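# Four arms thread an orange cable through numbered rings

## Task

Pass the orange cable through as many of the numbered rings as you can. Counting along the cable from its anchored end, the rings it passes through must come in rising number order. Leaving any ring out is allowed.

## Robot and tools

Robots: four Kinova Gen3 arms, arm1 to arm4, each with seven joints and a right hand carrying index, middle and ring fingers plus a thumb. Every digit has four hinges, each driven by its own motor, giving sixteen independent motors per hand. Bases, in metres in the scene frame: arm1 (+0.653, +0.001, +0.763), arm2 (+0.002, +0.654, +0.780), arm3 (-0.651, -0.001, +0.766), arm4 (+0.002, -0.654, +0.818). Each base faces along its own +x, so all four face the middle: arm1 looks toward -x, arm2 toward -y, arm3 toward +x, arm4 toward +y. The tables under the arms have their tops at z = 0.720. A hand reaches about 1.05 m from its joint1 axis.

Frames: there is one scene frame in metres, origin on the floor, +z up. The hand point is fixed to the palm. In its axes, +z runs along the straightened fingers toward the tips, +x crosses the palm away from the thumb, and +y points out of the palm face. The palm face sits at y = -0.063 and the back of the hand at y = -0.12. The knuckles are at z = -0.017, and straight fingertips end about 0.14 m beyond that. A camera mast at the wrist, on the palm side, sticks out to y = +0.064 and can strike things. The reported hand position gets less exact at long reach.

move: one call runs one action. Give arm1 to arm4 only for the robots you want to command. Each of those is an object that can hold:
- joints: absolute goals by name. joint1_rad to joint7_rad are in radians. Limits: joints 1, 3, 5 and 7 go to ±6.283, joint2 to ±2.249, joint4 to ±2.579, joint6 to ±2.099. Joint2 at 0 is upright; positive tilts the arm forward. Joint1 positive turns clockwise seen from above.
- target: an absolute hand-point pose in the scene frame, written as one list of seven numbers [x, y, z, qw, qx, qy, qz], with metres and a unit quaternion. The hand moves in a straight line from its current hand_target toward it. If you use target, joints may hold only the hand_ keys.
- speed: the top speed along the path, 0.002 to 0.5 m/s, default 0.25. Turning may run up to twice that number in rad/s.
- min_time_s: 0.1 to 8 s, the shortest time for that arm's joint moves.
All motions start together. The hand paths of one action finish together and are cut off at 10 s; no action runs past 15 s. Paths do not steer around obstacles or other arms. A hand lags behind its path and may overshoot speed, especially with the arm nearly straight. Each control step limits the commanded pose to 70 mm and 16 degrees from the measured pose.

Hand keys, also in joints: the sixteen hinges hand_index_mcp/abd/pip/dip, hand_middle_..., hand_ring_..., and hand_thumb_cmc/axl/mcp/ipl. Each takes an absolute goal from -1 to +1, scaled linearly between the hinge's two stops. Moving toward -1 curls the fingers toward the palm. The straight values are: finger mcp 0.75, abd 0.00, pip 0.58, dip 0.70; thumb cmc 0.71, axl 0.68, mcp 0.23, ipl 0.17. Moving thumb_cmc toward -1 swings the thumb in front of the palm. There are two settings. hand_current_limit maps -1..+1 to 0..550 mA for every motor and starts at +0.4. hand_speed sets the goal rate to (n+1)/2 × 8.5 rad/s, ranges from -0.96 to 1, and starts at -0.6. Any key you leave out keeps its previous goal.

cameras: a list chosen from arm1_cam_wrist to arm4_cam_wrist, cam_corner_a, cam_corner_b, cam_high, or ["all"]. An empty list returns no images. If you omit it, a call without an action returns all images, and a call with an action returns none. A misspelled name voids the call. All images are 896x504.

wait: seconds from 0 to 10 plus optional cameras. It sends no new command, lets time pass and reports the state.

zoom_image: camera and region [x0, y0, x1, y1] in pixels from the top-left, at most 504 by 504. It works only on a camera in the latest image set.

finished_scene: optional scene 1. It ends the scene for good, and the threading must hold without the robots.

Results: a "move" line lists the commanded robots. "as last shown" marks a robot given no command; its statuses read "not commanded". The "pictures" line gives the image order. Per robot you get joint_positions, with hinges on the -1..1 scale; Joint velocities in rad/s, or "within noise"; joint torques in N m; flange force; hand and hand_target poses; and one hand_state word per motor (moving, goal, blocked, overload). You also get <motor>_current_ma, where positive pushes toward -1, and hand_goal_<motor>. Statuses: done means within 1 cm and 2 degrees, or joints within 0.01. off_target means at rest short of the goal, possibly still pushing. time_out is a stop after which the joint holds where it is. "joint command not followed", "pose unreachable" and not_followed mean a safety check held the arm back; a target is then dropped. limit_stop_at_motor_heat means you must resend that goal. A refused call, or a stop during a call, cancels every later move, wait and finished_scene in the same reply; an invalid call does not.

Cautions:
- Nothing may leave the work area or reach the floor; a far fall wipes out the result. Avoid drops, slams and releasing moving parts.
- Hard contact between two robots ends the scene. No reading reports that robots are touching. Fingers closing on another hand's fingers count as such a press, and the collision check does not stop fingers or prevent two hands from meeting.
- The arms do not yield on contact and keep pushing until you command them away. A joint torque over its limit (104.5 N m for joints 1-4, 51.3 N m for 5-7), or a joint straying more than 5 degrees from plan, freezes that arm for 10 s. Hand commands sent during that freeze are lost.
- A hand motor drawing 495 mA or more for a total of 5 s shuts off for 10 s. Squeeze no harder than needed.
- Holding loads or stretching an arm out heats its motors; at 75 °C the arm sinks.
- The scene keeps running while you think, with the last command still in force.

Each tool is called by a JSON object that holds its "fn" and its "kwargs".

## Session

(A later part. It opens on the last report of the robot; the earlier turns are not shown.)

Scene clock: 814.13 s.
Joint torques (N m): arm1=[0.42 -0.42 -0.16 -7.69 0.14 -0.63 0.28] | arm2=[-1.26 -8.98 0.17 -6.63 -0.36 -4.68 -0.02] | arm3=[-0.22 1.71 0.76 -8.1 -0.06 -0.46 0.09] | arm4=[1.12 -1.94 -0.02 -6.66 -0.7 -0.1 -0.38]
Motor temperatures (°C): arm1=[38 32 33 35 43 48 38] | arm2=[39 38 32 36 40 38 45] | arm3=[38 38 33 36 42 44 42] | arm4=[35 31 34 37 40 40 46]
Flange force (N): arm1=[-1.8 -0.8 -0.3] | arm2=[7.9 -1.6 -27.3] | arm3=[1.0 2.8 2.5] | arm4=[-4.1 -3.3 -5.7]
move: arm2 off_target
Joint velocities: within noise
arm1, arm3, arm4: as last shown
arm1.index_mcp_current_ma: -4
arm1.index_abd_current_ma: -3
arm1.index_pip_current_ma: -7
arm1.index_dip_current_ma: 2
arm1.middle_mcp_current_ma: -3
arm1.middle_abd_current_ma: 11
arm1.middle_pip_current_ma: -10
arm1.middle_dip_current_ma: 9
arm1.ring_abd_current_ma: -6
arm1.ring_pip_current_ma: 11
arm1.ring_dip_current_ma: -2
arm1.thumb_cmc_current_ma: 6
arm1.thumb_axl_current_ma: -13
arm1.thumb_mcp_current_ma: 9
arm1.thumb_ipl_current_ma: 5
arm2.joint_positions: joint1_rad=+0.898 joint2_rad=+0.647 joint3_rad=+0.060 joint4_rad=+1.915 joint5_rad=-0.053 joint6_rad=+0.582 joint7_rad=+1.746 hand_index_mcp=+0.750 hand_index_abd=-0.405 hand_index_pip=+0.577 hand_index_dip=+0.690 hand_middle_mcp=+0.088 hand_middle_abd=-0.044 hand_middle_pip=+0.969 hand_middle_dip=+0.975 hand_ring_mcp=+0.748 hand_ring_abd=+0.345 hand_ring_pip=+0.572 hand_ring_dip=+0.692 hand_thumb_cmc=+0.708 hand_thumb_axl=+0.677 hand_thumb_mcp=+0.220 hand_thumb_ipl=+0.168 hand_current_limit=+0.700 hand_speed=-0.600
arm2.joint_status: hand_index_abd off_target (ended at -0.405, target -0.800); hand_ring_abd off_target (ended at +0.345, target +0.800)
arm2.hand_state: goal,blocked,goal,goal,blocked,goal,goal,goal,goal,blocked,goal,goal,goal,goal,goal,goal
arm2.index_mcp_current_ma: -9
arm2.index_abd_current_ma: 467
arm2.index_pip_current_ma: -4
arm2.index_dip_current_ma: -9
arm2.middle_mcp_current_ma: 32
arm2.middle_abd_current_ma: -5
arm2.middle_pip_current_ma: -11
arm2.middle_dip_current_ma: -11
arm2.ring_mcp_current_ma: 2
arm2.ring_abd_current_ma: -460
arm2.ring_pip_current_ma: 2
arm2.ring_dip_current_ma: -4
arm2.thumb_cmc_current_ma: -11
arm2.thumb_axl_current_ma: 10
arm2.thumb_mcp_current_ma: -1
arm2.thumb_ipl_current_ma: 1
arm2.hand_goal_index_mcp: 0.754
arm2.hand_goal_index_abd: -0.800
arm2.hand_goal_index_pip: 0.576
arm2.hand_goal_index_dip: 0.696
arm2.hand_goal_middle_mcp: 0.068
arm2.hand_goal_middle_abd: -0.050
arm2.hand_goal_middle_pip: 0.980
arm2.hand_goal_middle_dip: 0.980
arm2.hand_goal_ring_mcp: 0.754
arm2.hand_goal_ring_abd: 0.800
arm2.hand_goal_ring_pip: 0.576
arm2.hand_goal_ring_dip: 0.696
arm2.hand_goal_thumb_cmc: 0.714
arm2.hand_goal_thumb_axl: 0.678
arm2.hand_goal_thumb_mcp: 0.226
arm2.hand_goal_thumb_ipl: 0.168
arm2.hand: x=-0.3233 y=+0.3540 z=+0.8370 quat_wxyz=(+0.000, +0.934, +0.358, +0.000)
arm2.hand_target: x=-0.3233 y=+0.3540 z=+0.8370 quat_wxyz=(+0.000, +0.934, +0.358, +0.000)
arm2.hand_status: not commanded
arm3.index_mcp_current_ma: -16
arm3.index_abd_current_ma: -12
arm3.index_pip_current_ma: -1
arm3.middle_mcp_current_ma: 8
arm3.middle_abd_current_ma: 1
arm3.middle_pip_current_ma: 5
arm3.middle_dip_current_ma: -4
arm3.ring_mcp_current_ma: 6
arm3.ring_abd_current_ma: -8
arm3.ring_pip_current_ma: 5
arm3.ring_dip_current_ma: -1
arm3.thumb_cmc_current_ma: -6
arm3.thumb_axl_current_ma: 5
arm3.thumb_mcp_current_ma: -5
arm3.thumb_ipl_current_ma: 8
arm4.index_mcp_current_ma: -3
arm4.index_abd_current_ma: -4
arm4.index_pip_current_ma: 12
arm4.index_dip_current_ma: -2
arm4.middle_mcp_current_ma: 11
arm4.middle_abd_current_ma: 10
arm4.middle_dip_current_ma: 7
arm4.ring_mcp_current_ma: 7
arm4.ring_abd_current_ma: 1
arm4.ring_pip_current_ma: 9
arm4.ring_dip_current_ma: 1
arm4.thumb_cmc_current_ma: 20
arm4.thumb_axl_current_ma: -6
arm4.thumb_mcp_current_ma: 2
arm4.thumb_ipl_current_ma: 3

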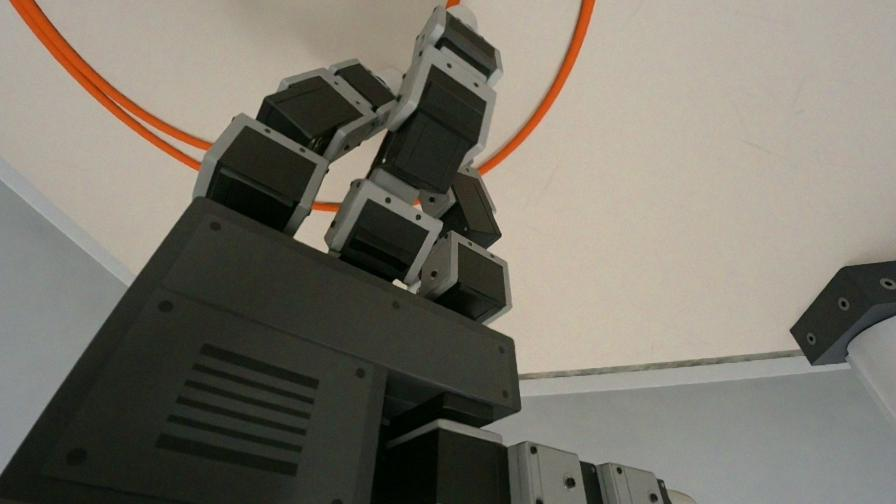

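{"fn": "move", "kwargs": {"arm2": {"target": [-0.3233, 0.354, 0.8395, 0, 0.9336, 0.3584, 0], "speed": 0.05, "joints": {"hand_index_abd": -0.355, "hand_ring_abd": 0.365}}}}

{"fn": "move", "kwargs": {"arm2": {"target": [-0.3233, 0.354, 0.8368, 0, 0.9336, 0.3584, 0], "speed": 0.05}}}

{"fn": "move", "kwargs": {"arm2": {"joints": {"hand_index_abd": -0.8, "hand_ring_abd": 0.8}}}}

{"fn": "move", "kwargs": {"arm2": {"target": [-0.3233, 0.354, 0.88, 0, 0.9336, 0.3584, 0], "speed": 0.08}, "cameras": ["arm2_cam_wrist", "cam_high"]}}

{"fn": "zoom_image", "kwargs": {"camera": "arm2_cam_wrist", "region": [250, 0, 650, 300]}}

{"fn": "zoom_image", "kwargs": {"camera": "cam_high", "region": [300, 80, 420, 190]}}

Scene clock: 860.57 s.
Joint torques (N m): arm1=[0.4 -0.39 -0.09 -7.62 0.1 -0.61 0.26] | arm2=[-0.44 -18.67 1.53 -4.39 0.21 0.05 0.05] | arm3=[-0.23 1.71 0.76 -8.03 -0.04 -0.51 0.1] | arm4=[1.16 -1.97 0.04 -6.73 -0.69 -0.12 -0.39]
Motor temperatures (°C): arm1=[38 32 33 35 43 48 38] | arm2=[39 38 32 36 40 39 45] | arm3=[38 38 33 36 42 44 42] | arm4=[35 31 34 37 40 40 46]
Flange force (N): arm1=[-1.9 -0.6 -0.5] | arm2=[-3.9 -1.5 4.8] | arm3=[0.9 2.9 2.0] | arm4=[-4.1 -3.1 -5.5]
move: arm2 done
Joint velocities: within noise
arm1, arm3, arm4: as last shown
arm1.index_mcp_current_ma: -8
arm1.index_abd_current_ma: 0
arm1.index_pip_current_ma: -8
arm1.index_dip_current_ma: -1
arm1.middle_mcp_current_ma: 5
arm1.middle_abd_current_ma: 12
arm1.middle_pip_current_ma: -7
arm1.ring_abd_current_ma: -2
arm1.ring_dip_current_ma: 1
arm1.thumb_cmc_current_ma: 3
arm1.thumb_axl_current_ma: -7
arm1.thumb_ipl_current_ma: 3
arm2.joint_positions: joint1_rad=+0.897 joint2_rad=+0.642 joint3_rad=+0.061 joint4_rad=+1.913 joint5_rad=-0.053 joint6_rad=+0.588 joint7_rad=+1.745 hand_index_mcp=+0.750 hand_index_abd=-0.350 hand_index_pip=+0.577 hand_index_dip=+0.690 hand_middle_mcp=+0.088 hand_middle_abd=-0.044 hand_middle_pip=+0.969 hand_middle_dip=+0.975 hand_ring_mcp=+0.748 hand_ring_abd=+0.345 hand_ring_pip=+0.571 hand_ring_dip=+0.692 hand_thumb_cmc=+0.708 hand_thumb_axl=+0.677 hand_thumb_mcp=+0.220 hand_thumb_ipl=+0.168 hand_current_limit=+0.700 hand_speed=-0.600
arm2.joint_status: all done
arm2.hand_state: goal,goal,goal,goal,blocked,goal,goal,goal,goal,blocked,goal,goal,goal,goal,goal,goal
arm2.index_mcp_current_ma: -8
arm2.index_abd_current_ma: 1
arm2.index_pip_current_ma: -3
arm2.index_dip_current_ma: -15
arm2.middle_mcp_current_ma: 34
arm2.middle_abd_current_ma: -11
arm2.middle_pip_current_ma: -10
arm2.middle_dip_current_ma: -9
arm2.ring_mcp_current_ma: 4
arm2.ring_abd_current_ma: -3
arm2.ring_pip_current_ma: -3
arm2.ring_dip_current_ma: -5
arm2.thumb_cmc_current_ma: -14
arm2.thumb_axl_current_ma: 11
arm2.thumb_mcp_current_ma: -5
arm2.thumb_ipl_current_ma: 3
arm2.hand_goal_index_mcp: 0.754
arm2.hand_goal_index_abd: -0.354
arm2.hand_goal_index_pip: 0.576
arm2.hand_goal_index_dip: 0.696
arm2.hand_goal_middle_mcp: 0.068
arm2.hand_goal_middle_abd: -0.050
arm2.hand_goal_middle_pip: 0.980
arm2.hand_goal_middle_dip: 0.980
arm2.hand_goal_ring_mcp: 0.754
arm2.hand_goal_ring_abd: 0.366
arm2.hand_goal_ring_pip: 0.576
arm2.hand_goal_ring_dip: 0.696
arm2.hand_goal_thumb_cmc: 0.714
arm2.hand_goal_thumb_axl: 0.678
arm2.hand_goal_thumb_mcp: 0.226
arm2.hand_goal_thumb_ipl: 0.168
arm2.hand: x=-0.3233 y=+0.3540 z=+0.8395 quat_wxyz=(+0.000, +0.934, +0.358, +0.000)
arm2.hand_target: x=-0.3233 y=+0.3540 z=+0.8395 quat_wxyz=(+0.000, +0.934, +0.358, +0.000)
arm2.hand_status: done (0.000 m and 0.0 deg from the pose sent, 0.003 m and 0.0 deg at the start)
arm3.index_mcp_current_ma: -18
arm3.index_abd_current_ma: -2
arm3.index_pip_current_ma: 10
arm3.middle_mcp_current_ma: 16
arm3.middle_abd_current_ma: -6
arm3.middle_pip_current_ma: 0
arm3.middle_dip_current_ma: 1
arm3.ring_mcp_current_ma: -5
arm3.ring_abd_current_ma: 3
arm3.ring_pip_current_ma: 6
arm3.ring_dip_current_ma: -9
arm3.thumb_axl_current_ma: 12
arm3.thumb_mcp_current_ma: 0
arm3.thumb_ipl_current_ma: 3
arm4.index_mcp_current_ma: -5
arm4.index_abd_current_ma: 2
arm4.index_pip_current_ma: 6
arm4.index_dip_current_ma: -1
arm4.middle_mcp_current_ma: 8
arm4.middle_abd_current_ma: 8
arm4.middle_pip_current_ma: 0
arm4.middle_dip_current_ma: 6
arm4.ring_mcp_current_ma: 1
arm4.ring_abd_current_ma: 3
arm4.ring_pip_current_ma: 8
arm4.ring_dip_current_ma: 4
arm4.thumb_cmc_current_ma: 7
arm4.thumb_axl_current_ma: -3
arm4.thumb_ipl_current_ma: -2
pictures: none

Scene clock: 861.53 s.
Joint torques (N m): arm1=[0.38 -0.41 -0.17 -7.72 0.12 -0.61 0.26] | arm2=[-0.81 -5.98 0.66 -1.58 0.05 -1.9 -0.02] | arm3=[-0.37 1.78 0.68 -8.05 -0.07 -0.46 0.11] | arm4=[1.12 -2 -0.01 -6.7 -0.71 -0.12 -0.41]
Motor temperatures (°C): arm1=[38 32 33 35 43 48 38] | arm2=[39 38 32 36 40 39 45] | arm3=[38 38 33 36 42 44 42] | arm4=[35 31 34 37 40 40 46]
Flange force (N): arm1=[-1.7 -0.8 -0.1] | arm2=[0.5 -2.0 -29.0] | arm3=[1.1 2.8 2.3] | arm4=[-4.1 -3.4 -5.7]
move: arm2 done
Joint velocities: within noise
arm1, arm3, arm4: as last shown
arm1.index_mcp_current_ma: -9
arm1.index_abd_current_ma: -4
arm1.index_pip_current_ma: -7
arm1.index_dip_current_ma: 1
arm1.middle_mcp_current_ma: -4
arm1.middle_abd_current_ma: 8
arm1.middle_pip_current_ma: -10
arm1.middle_dip_current_ma: 7
arm1.ring_mcp_current_ma: -2
arm1.ring_abd_current_ma: -4
arm1.ring_dip_current_ma: -1
arm1.thumb_axl_current_ma: -8
arm1.thumb_mcp_current_ma: 8
arm1.thumb_ipl_current_ma: 2
arm2.joint_positions: joint1_rad=+0.898 joint2_rad=+0.648 joint3_rad=+0.060 joint4_rad=+1.915 joint5_rad=-0.053 joint6_rad=+0.581 joint7_rad=+1.746 hand_index_mcp=+0.749 hand_index_abd=-0.357 hand_index_pip=+0.576 hand_index_dip=+0.690 hand_middle_mcp=+0.088 hand_middle_abd=-0.044 hand_middle_pip=+0.969 hand_middle_dip=+0.975 hand_ring_mcp=+0.748 hand_ring_abd=+0.346 hand_ring_pip=+0.571 hand_ring_dip=+0.690 hand_thumb_cmc=+0.708 hand_thumb_axl=+0.677 hand_thumb_mcp=+0.220 hand_thumb_ipl=+0.168 hand_current_limit=+0.700 hand_speed=-0.600
arm2.joint_status: not commanded
arm2.hand_state: goal,goal,goal,goal,blocked,goal,goal,goal,goal,blocked,goal,goal,goal,goal,goal,goal
arm2.index_mcp_current_ma: -11
arm2.index_abd_current_ma: -5
arm2.index_pip_current_ma: -4
arm2.index_dip_current_ma: -11
arm2.middle_mcp_current_ma: 37
arm2.middle_abd_current_ma: -7
arm2.middle_pip_current_ma: -15
arm2.middle_dip_current_ma: -7
arm2.ring_mcp_current_ma: 3
arm2.ring_abd_current_ma: -5
arm2.ring_pip_current_ma: 1
arm2.ring_dip_current_ma: -5
arm2.thumb_cmc_current_ma: -16
arm2.thumb_axl_current_ma: 9
arm2.thumb_mcp_current_ma: -5
arm2.thumb_ipl_current_ma: 6
arm2.hand_goal_index_mcp: 0.754
arm2.hand_goal_index_abd: -0.354
arm2.hand_goal_index_pip: 0.576
arm2.hand_goal_index_dip: 0.696
arm2.hand_goal_middle_mcp: 0.068
arm2.hand_goal_middle_abd: -0.050
arm2.hand_goal_middle_pip: 0.980
arm2.hand_goal_middle_dip: 0.980
arm2.hand_goal_ring_mcp: 0.754
arm2.hand_goal_ring_abd: 0.366
arm2.hand_goal_ring_pip: 0.576
arm2.hand_goal_ring_dip: 0.696
arm2.hand_goal_thumb_cmc: 0.714
arm2.hand_goal_thumb_axl: 0.678
arm2.hand_goal_thumb_mcp: 0.226
arm2.hand_goal_thumb_ipl: 0.168
arm2.hand: x=-0.3233 y=+0.3540 z=+0.8368 quat_wxyz=(+0.000, +0.934, +0.358, +0.000)
arm2.hand_target: x=-0.3233 y=+0.3540 z=+0.8368 quat_wxyz=(+0.000, +0.934, +0.358, +0.000)
arm2.hand_status: done (0.000 m and 0.0 deg from the pose sent, 0.003 m and 0.0 deg at the start)
arm3.index_mcp_current_ma: -11
arm3.index_abd_current_ma: -11
arm3.index_pip_current_ma: 12
arm3.index_dip_current_ma: -3
arm3.middle_mcp_current_ma: -1
arm3.middle_abd_current_ma: 1
arm3.middle_pip_current_ma: -7
arm3.middle_dip_current_ma: 5
arm3.ring_mcp_current_ma: 12
arm3.ring_abd_current_ma: -7
arm3.ring_pip_current_ma: 1
arm3.ring_dip_current_ma: -10
arm3.thumb_cmc_current_ma: -10
arm3.thumb_axl_current_ma: -1
arm3.thumb_mcp_current_ma: -4
arm3.thumb_ipl_current_ma: 5
arm4.index_mcp_current_ma: 3
arm4.index_abd_current_ma: -5
arm4.index_pip_current_ma: 7
arm4.index_dip_current_ma: -2
arm4.middle_abd_current_ma: 11
arm4.middle_pip_current_ma: 3
arm4.middle_dip_current_ma: 0
arm4.ring_mcp_current_ma: 0
arm4.ring_abd_current_ma: 1
arm4.ring_pip_current_ma: 9
arm4.thumb_cmc_current_ma: 8
arm4.thumb_axl_current_ma: -6
arm4.thumb_mcp_current_ma: 1
arm4.thumb_ipl_current_ma: 2
pictures: none

Scene clock: 862.27 s.
Joint torques (N m): arm1=[0.39 -0.44 -0.11 -7.64 0.09 -0.63 0.26] | arm2=[-0.68 -6.23 0.73 -1.6 0.01 -1.77 0] | arm3=[-0.17 1.76 0.74 -8.09 -0.03 -0.51 0.09] | arm4=[1.1 -1.98 -0.02 -6.68 -0.7 -0.06 -0.37]
Motor temperatures (°C): arm1=[38 32 33 35 43 48 38] | arm2=[39 38 32 36 40 39 45] | arm3=[38 38 33 36 42 44 42] | arm4=[35 31 34 37 40 40 46]
Flange force (N): arm1=[-1.9 -0.7 -0.5] | arm2=[0.4 -1.7 -28.1] | arm3=[1.1 2.9 2.3] | arm4=[-4.2 -3.3 -5.6]
move: arm2 off_target
Joint velocities: within noise
arm1, arm3, arm4: as last shown
arm1.index_mcp_current_ma: -10
arm1.index_abd_current_ma: 3
arm1.index_pip_current_ma: -9
arm1.index_dip_current_ma: -1
arm1.middle_mcp_current_ma: 1
arm1.middle_abd_current_ma: 12
arm1.middle_pip_current_ma: -6
arm1.ring_mcp_current_ma: -3
arm1.ring_abd_current_ma: -9
arm1.ring_dip_current_ma: 6
arm1.thumb_cmc_current_ma: -1
arm1.thumb_axl_current_ma: -9
arm1.thumb_mcp_current_ma: 11
arm1.thumb_ipl_current_ma: 5
arm2.joint_positions: joint1_rad=+0.898 joint2_rad=+0.648 joint3_rad=+0.060 joint4_rad=+1.915 joint5_rad=-0.053 joint6_rad=+0.581 joint7_rad=+1.746 hand_index_mcp=+0.749 hand_index_abd=-0.361 hand_index_pip=+0.576 hand_index_dip=+0.690 hand_middle_mcp=+0.088 hand_middle_abd=-0.044 hand_middle_pip=+0.969 hand_middle_dip=+0.975 hand_ring_mcp=+0.748 hand_ring_abd=+0.348 hand_ring_pip=+0.571 hand_ring_dip=+0.690 hand_thumb_cmc=+0.708 hand_thumb_axl=+0.677 hand_thumb_mcp=+0.220 hand_thumb_ipl=+0.168 hand_current_limit=+0.700 hand_speed=-0.600
arm2.joint_status: hand_index_abd off_target (ended at -0.361, target -0.800); hand_ring_abd off_target (ended at +0.348, target +0.800)
arm2.hand_state: goal,blocked,goal,goal,blocked,goal,goal,goal,goal,blocked,goal,goal,goal,goal,goal,goal
arm2.index_mcp_current_ma: -9
arm2.index_abd_current_ma: 460
arm2.index_pip_current_ma: -6
arm2.index_dip_current_ma: -11
arm2.middle_mcp_current_ma: 36
arm2.middle_abd_current_ma: -8
arm2.middle_pip_current_ma: -12
arm2.middle_dip_current_ma: -10
arm2.ring_mcp_current_ma: 2
arm2.ring_abd_current_ma: -460
arm2.ring_pip_current_ma: -2
arm2.ring_dip_current_ma: -11
arm2.thumb_cmc_current_ma: -12
arm2.thumb_axl_current_ma: 10
arm2.thumb_mcp_current_ma: -3
arm2.thumb_ipl_current_ma: 5
arm2.hand_goal_index_mcp: 0.754
arm2.hand_goal_index_abd: -0.800
arm2.hand_goal_index_pip: 0.576
arm2.hand_goal_index_dip: 0.696
arm2.hand_goal_middle_mcp: 0.068
arm2.hand_goal_middle_abd: -0.050
arm2.hand_goal_middle_pip: 0.980
arm2.hand_goal_middle_dip: 0.980
arm2.hand_goal_ring_mcp: 0.754
arm2.hand_goal_ring_abd: 0.800
arm2.hand_goal_ring_pip: 0.576
arm2.hand_goal_ring_dip: 0.696
arm2.hand_goal_thumb_cmc: 0.714
arm2.hand_goal_thumb_axl: 0.678
arm2.hand_goal_thumb_mcp: 0.226
arm2.hand_goal_thumb_ipl: 0.168
arm2.hand: x=-0.3233 y=+0.3540 z=+0.8368 quat_wxyz=(+0.000, +0.934, +0.358, +0.000)
arm2.hand_target: x=-0.3233 y=+0.3540 z=+0.8368 quat_wxyz=(+0.000, +0.934, +0.358, +0.000)
arm2.hand_status: not commanded
arm3.index_mcp_current_ma: -3
arm3.index_abd_current_ma: -15
arm3.index_pip_current_ma: 10
arm3.index_dip_current_ma: -6
arm3.middle_mcp_current_ma: 1
arm3.middle_abd_current_ma: 6
arm3.middle_pip_current_ma: 2
arm3.middle_dip_current_ma: 0
arm3.ring_mcp_current_ma: -6
arm3.ring_abd_current_ma: -6
arm3.ring_pip_current_ma: -6
arm3.ring_dip_current_ma: -17
arm3.thumb_cmc_current_ma: -6
arm3.thumb_axl_current_ma: 8
arm3.thumb_mcp_current_ma: 12
arm3.thumb_ipl_current_ma: 4
arm4.index_mcp_current_ma: -8
arm4.index_abd_current_ma: -8
arm4.index_pip_current_ma: 0
arm4.index_dip_current_ma: 3
arm4.middle_mcp_current_ma: 5
arm4.middle_abd_current_ma: 7
arm4.middle_pip_current_ma: 2
arm4.middle_dip_current_ma: 4
arm4.ring_mcp_current_ma: 2
arm4.ring_abd_current_ma: 9
arm4.ring_pip_current_ma: 13
arm4.thumb_cmc_current_ma: 6
arm4.thumb_axl_current_ma: -7
arm4.thumb_mcp_current_ma: -2
arm4.thumb_ipl_current_ma: 0
pictures: none

Scene clock: 863.33 s.
Joint torques (N m): arm1=[0.43 -0.4 -0.11 -7.68 0.1 -0.63 0.25] | arm2=[-0.38 -18.22 1.46 -5.14 0.17 0.05 0.06] | arm3=[-0.25 1.7 0.71 -8.08 -0.08 -0.45 0.15] | arm4=[1.11 -1.97 0.02 -6.71 -0.69 -0.12 -0.38]
Motor temperatures (°C): arm1=[38 32 33 34 43 48 38] | arm2=[39 38 32 36 40 39 45] | arm3=[38 38 33 36 42 44 42] | arm4=[35 31 34 37 40 40 46]
Flange force (N): arm1=[-1.8 -0.7 -0.3] | arm2=[-4.7 -1.4 4.4] | arm3=[0.9 2.8 2.4] | arm4=[-4.1 -3.1 -5.7]
move: arm2 done
Joint velocities: within noise
arm1, arm3, arm4: as last shown
arm1.index_mcp_current_ma: -6
arm1.index_abd_current_ma: 1
arm1.index_dip_current_ma: 4
arm1.middle_abd_current_ma: 11
arm1.middle_pip_current_ma: -12
arm1.middle_dip_current_ma: 8
arm1.ring_mcp_current_ma: -8
arm1.ring_abd_current_ma: -7
arm1.ring_pip_current_ma: 10
arm1.ring_dip_current_ma: 5
arm1.thumb_cmc_current_ma: 4
arm1.thumb_axl_current_ma: -7
arm1.thumb_mcp_current_ma: 9
arm1.thumb_ipl_current_ma: 1
arm2.joint_positions: joint1_rad=+0.890 joint2_rad=+0.561 joint3_rad=+0.069 joint4_rad=+1.882 joint5_rad=-0.047 joint6_rad=+0.700 joint7_rad=+1.740 hand_index_mcp=+0.750 hand_index_abd=-0.390 hand_index_pip=+0.577 hand_index_dip=+0.690 hand_middle_mcp=+0.088 hand_middle_abd=-0.044 hand_middle_pip=+0.969 hand_middle_dip=+0.975 hand_ring_mcp=+0.748 hand_ring_abd=+0.359 hand_ring_pip=+0.571 hand_ring_dip=+0.690 hand_thumb_cmc=+0.708 hand_thumb_axl=+0.677 hand_thumb_mcp=+0.219 hand_thumb_ipl=+0.168 hand_current_limit=+0.700 hand_speed=-0.600
arm2.joint_status: not commanded
arm2.hand_state: goal,blocked,goal,goal,goal,goal,goal,goal,goal,blocked,goal,goal,goal,goal,goal,goal
arm2.index_mcp_current_ma: -11
arm2.index_abd_current_ma: 466
arm2.index_pip_current_ma: -6
arm2.index_dip_current_ma: -9
arm2.middle_mcp_current_ma: 33
arm2.middle_abd_current_ma: -7
arm2.middle_pip_current_ma: -14
arm2.middle_dip_current_ma: -12
arm2.ring_mcp_current_ma: 1
arm2.ring_abd_current_ma: -460
arm2.ring_pip_current_ma: 5
arm2.ring_dip_current_ma: -10
arm2.thumb_cmc_current_ma: -12
arm2.thumb_axl_current_ma: 9
arm2.thumb_mcp_current_ma: -9
arm2.thumb_ipl_current_ma: 6
arm2.hand_goal_index_mcp: 0.754
arm2.hand_goal_index_abd: -0.800
arm2.hand_goal_index_pip: 0.576
arm2.hand_goal_index_dip: 0.696
arm2.hand_goal_middle_mcp: 0.068
arm2.hand_goal_middle_abd: -0.050
arm2.hand_goal_middle_pip: 0.980
arm2.hand_goal_middle_dip: 0.980
arm2.hand_goal_ring_mcp: 0.754
arm2.hand_goal_ring_abd: 0.800
arm2.hand_goal_ring_pip: 0.576
arm2.hand_goal_ring_dip: 0.696
arm2.hand_goal_thumb_cmc: 0.714
arm2.hand_goal_thumb_axl: 0.678
arm2.hand_goal_thumb_mcp: 0.226
arm2.hand_goal_thumb_ipl: 0.168
arm2.on_its_own: hand_index_abd moved -0.029 toward your old target -0.800
arm2.hand: x=-0.3233 y=+0.3540 z=+0.8800 quat_wxyz=(+0.000, +0.934, +0.358, +0.000)
arm2.hand_target: x=-0.3233 y=+0.3540 z=+0.8800 quat_wxyz=(+0.000, +0.934, +0.358, +0.000)
arm2.hand_status: done (0.000 m and 0.0 deg from the pose sent, 0.043 m and 0.0 deg at the start)
arm3.index_mcp_current_ma: -18
arm3.index_abd_current_ma: -11
arm3.index_pip_current_ma: 2
arm3.index_dip_current_ma: -8
arm3.middle_mcp_current_ma: 4
arm3.middle_abd_current_ma: 18
arm3.middle_pip_current_ma: -3
arm3.middle_dip_current_ma: -2
arm3.ring_mcp_current_ma: 11
arm3.ring_abd_current_ma: 2
arm3.ring_pip_current_ma: -4
arm3.ring_dip_current_ma: -1
arm3.thumb_cmc_current_ma: -3
arm3.thumb_axl_current_ma: 13
arm3.thumb_mcp_current_ma: 5
arm4.index_mcp_current_ma: -4
arm4.index_abd_current_ma: -7
arm4.index_pip_current_ma: 7
arm4.index_dip_current_ma: -7
arm4.middle_mcp_current_ma: 9
arm4.middle_abd_current_ma: -2
arm4.middle_pip_current_ma: 4
arm4.middle_dip_current_ma: -1
arm4.ring_mcp_current_ma: 10
arm4.ring_pip_current_ma: 9
arm4.ring_dip_current_ma: 8
arm4.thumb_cmc_current_ma: 10
arm4.thumb_axl_current_ma: -6
arm4.thumb_mcp_current_ma: -1
arm4.thumb_ipl_current_ma: 1

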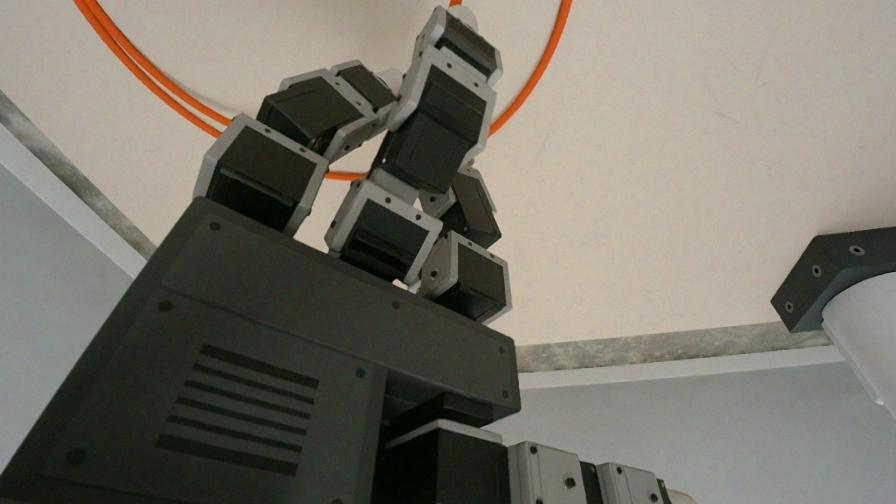

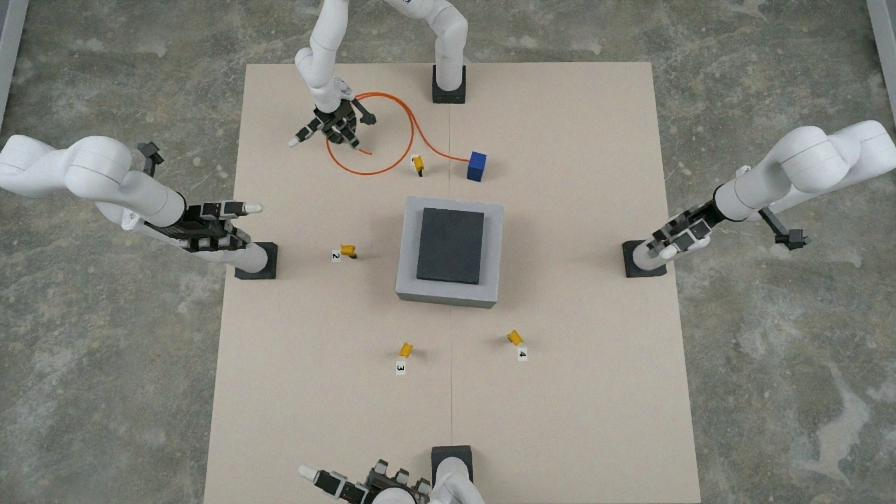

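Scaled by 1.260 from the camera's image (finer frame: 1280x720).

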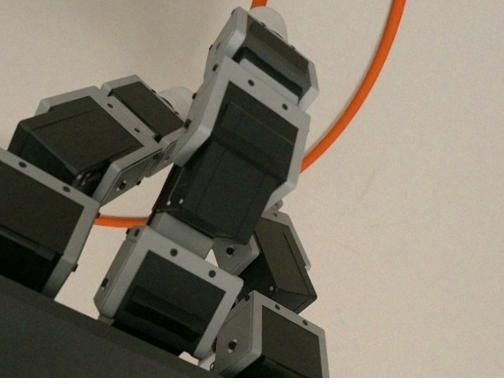

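Scaled by 4.200 from the camera's image (finer frame: 1280x720).

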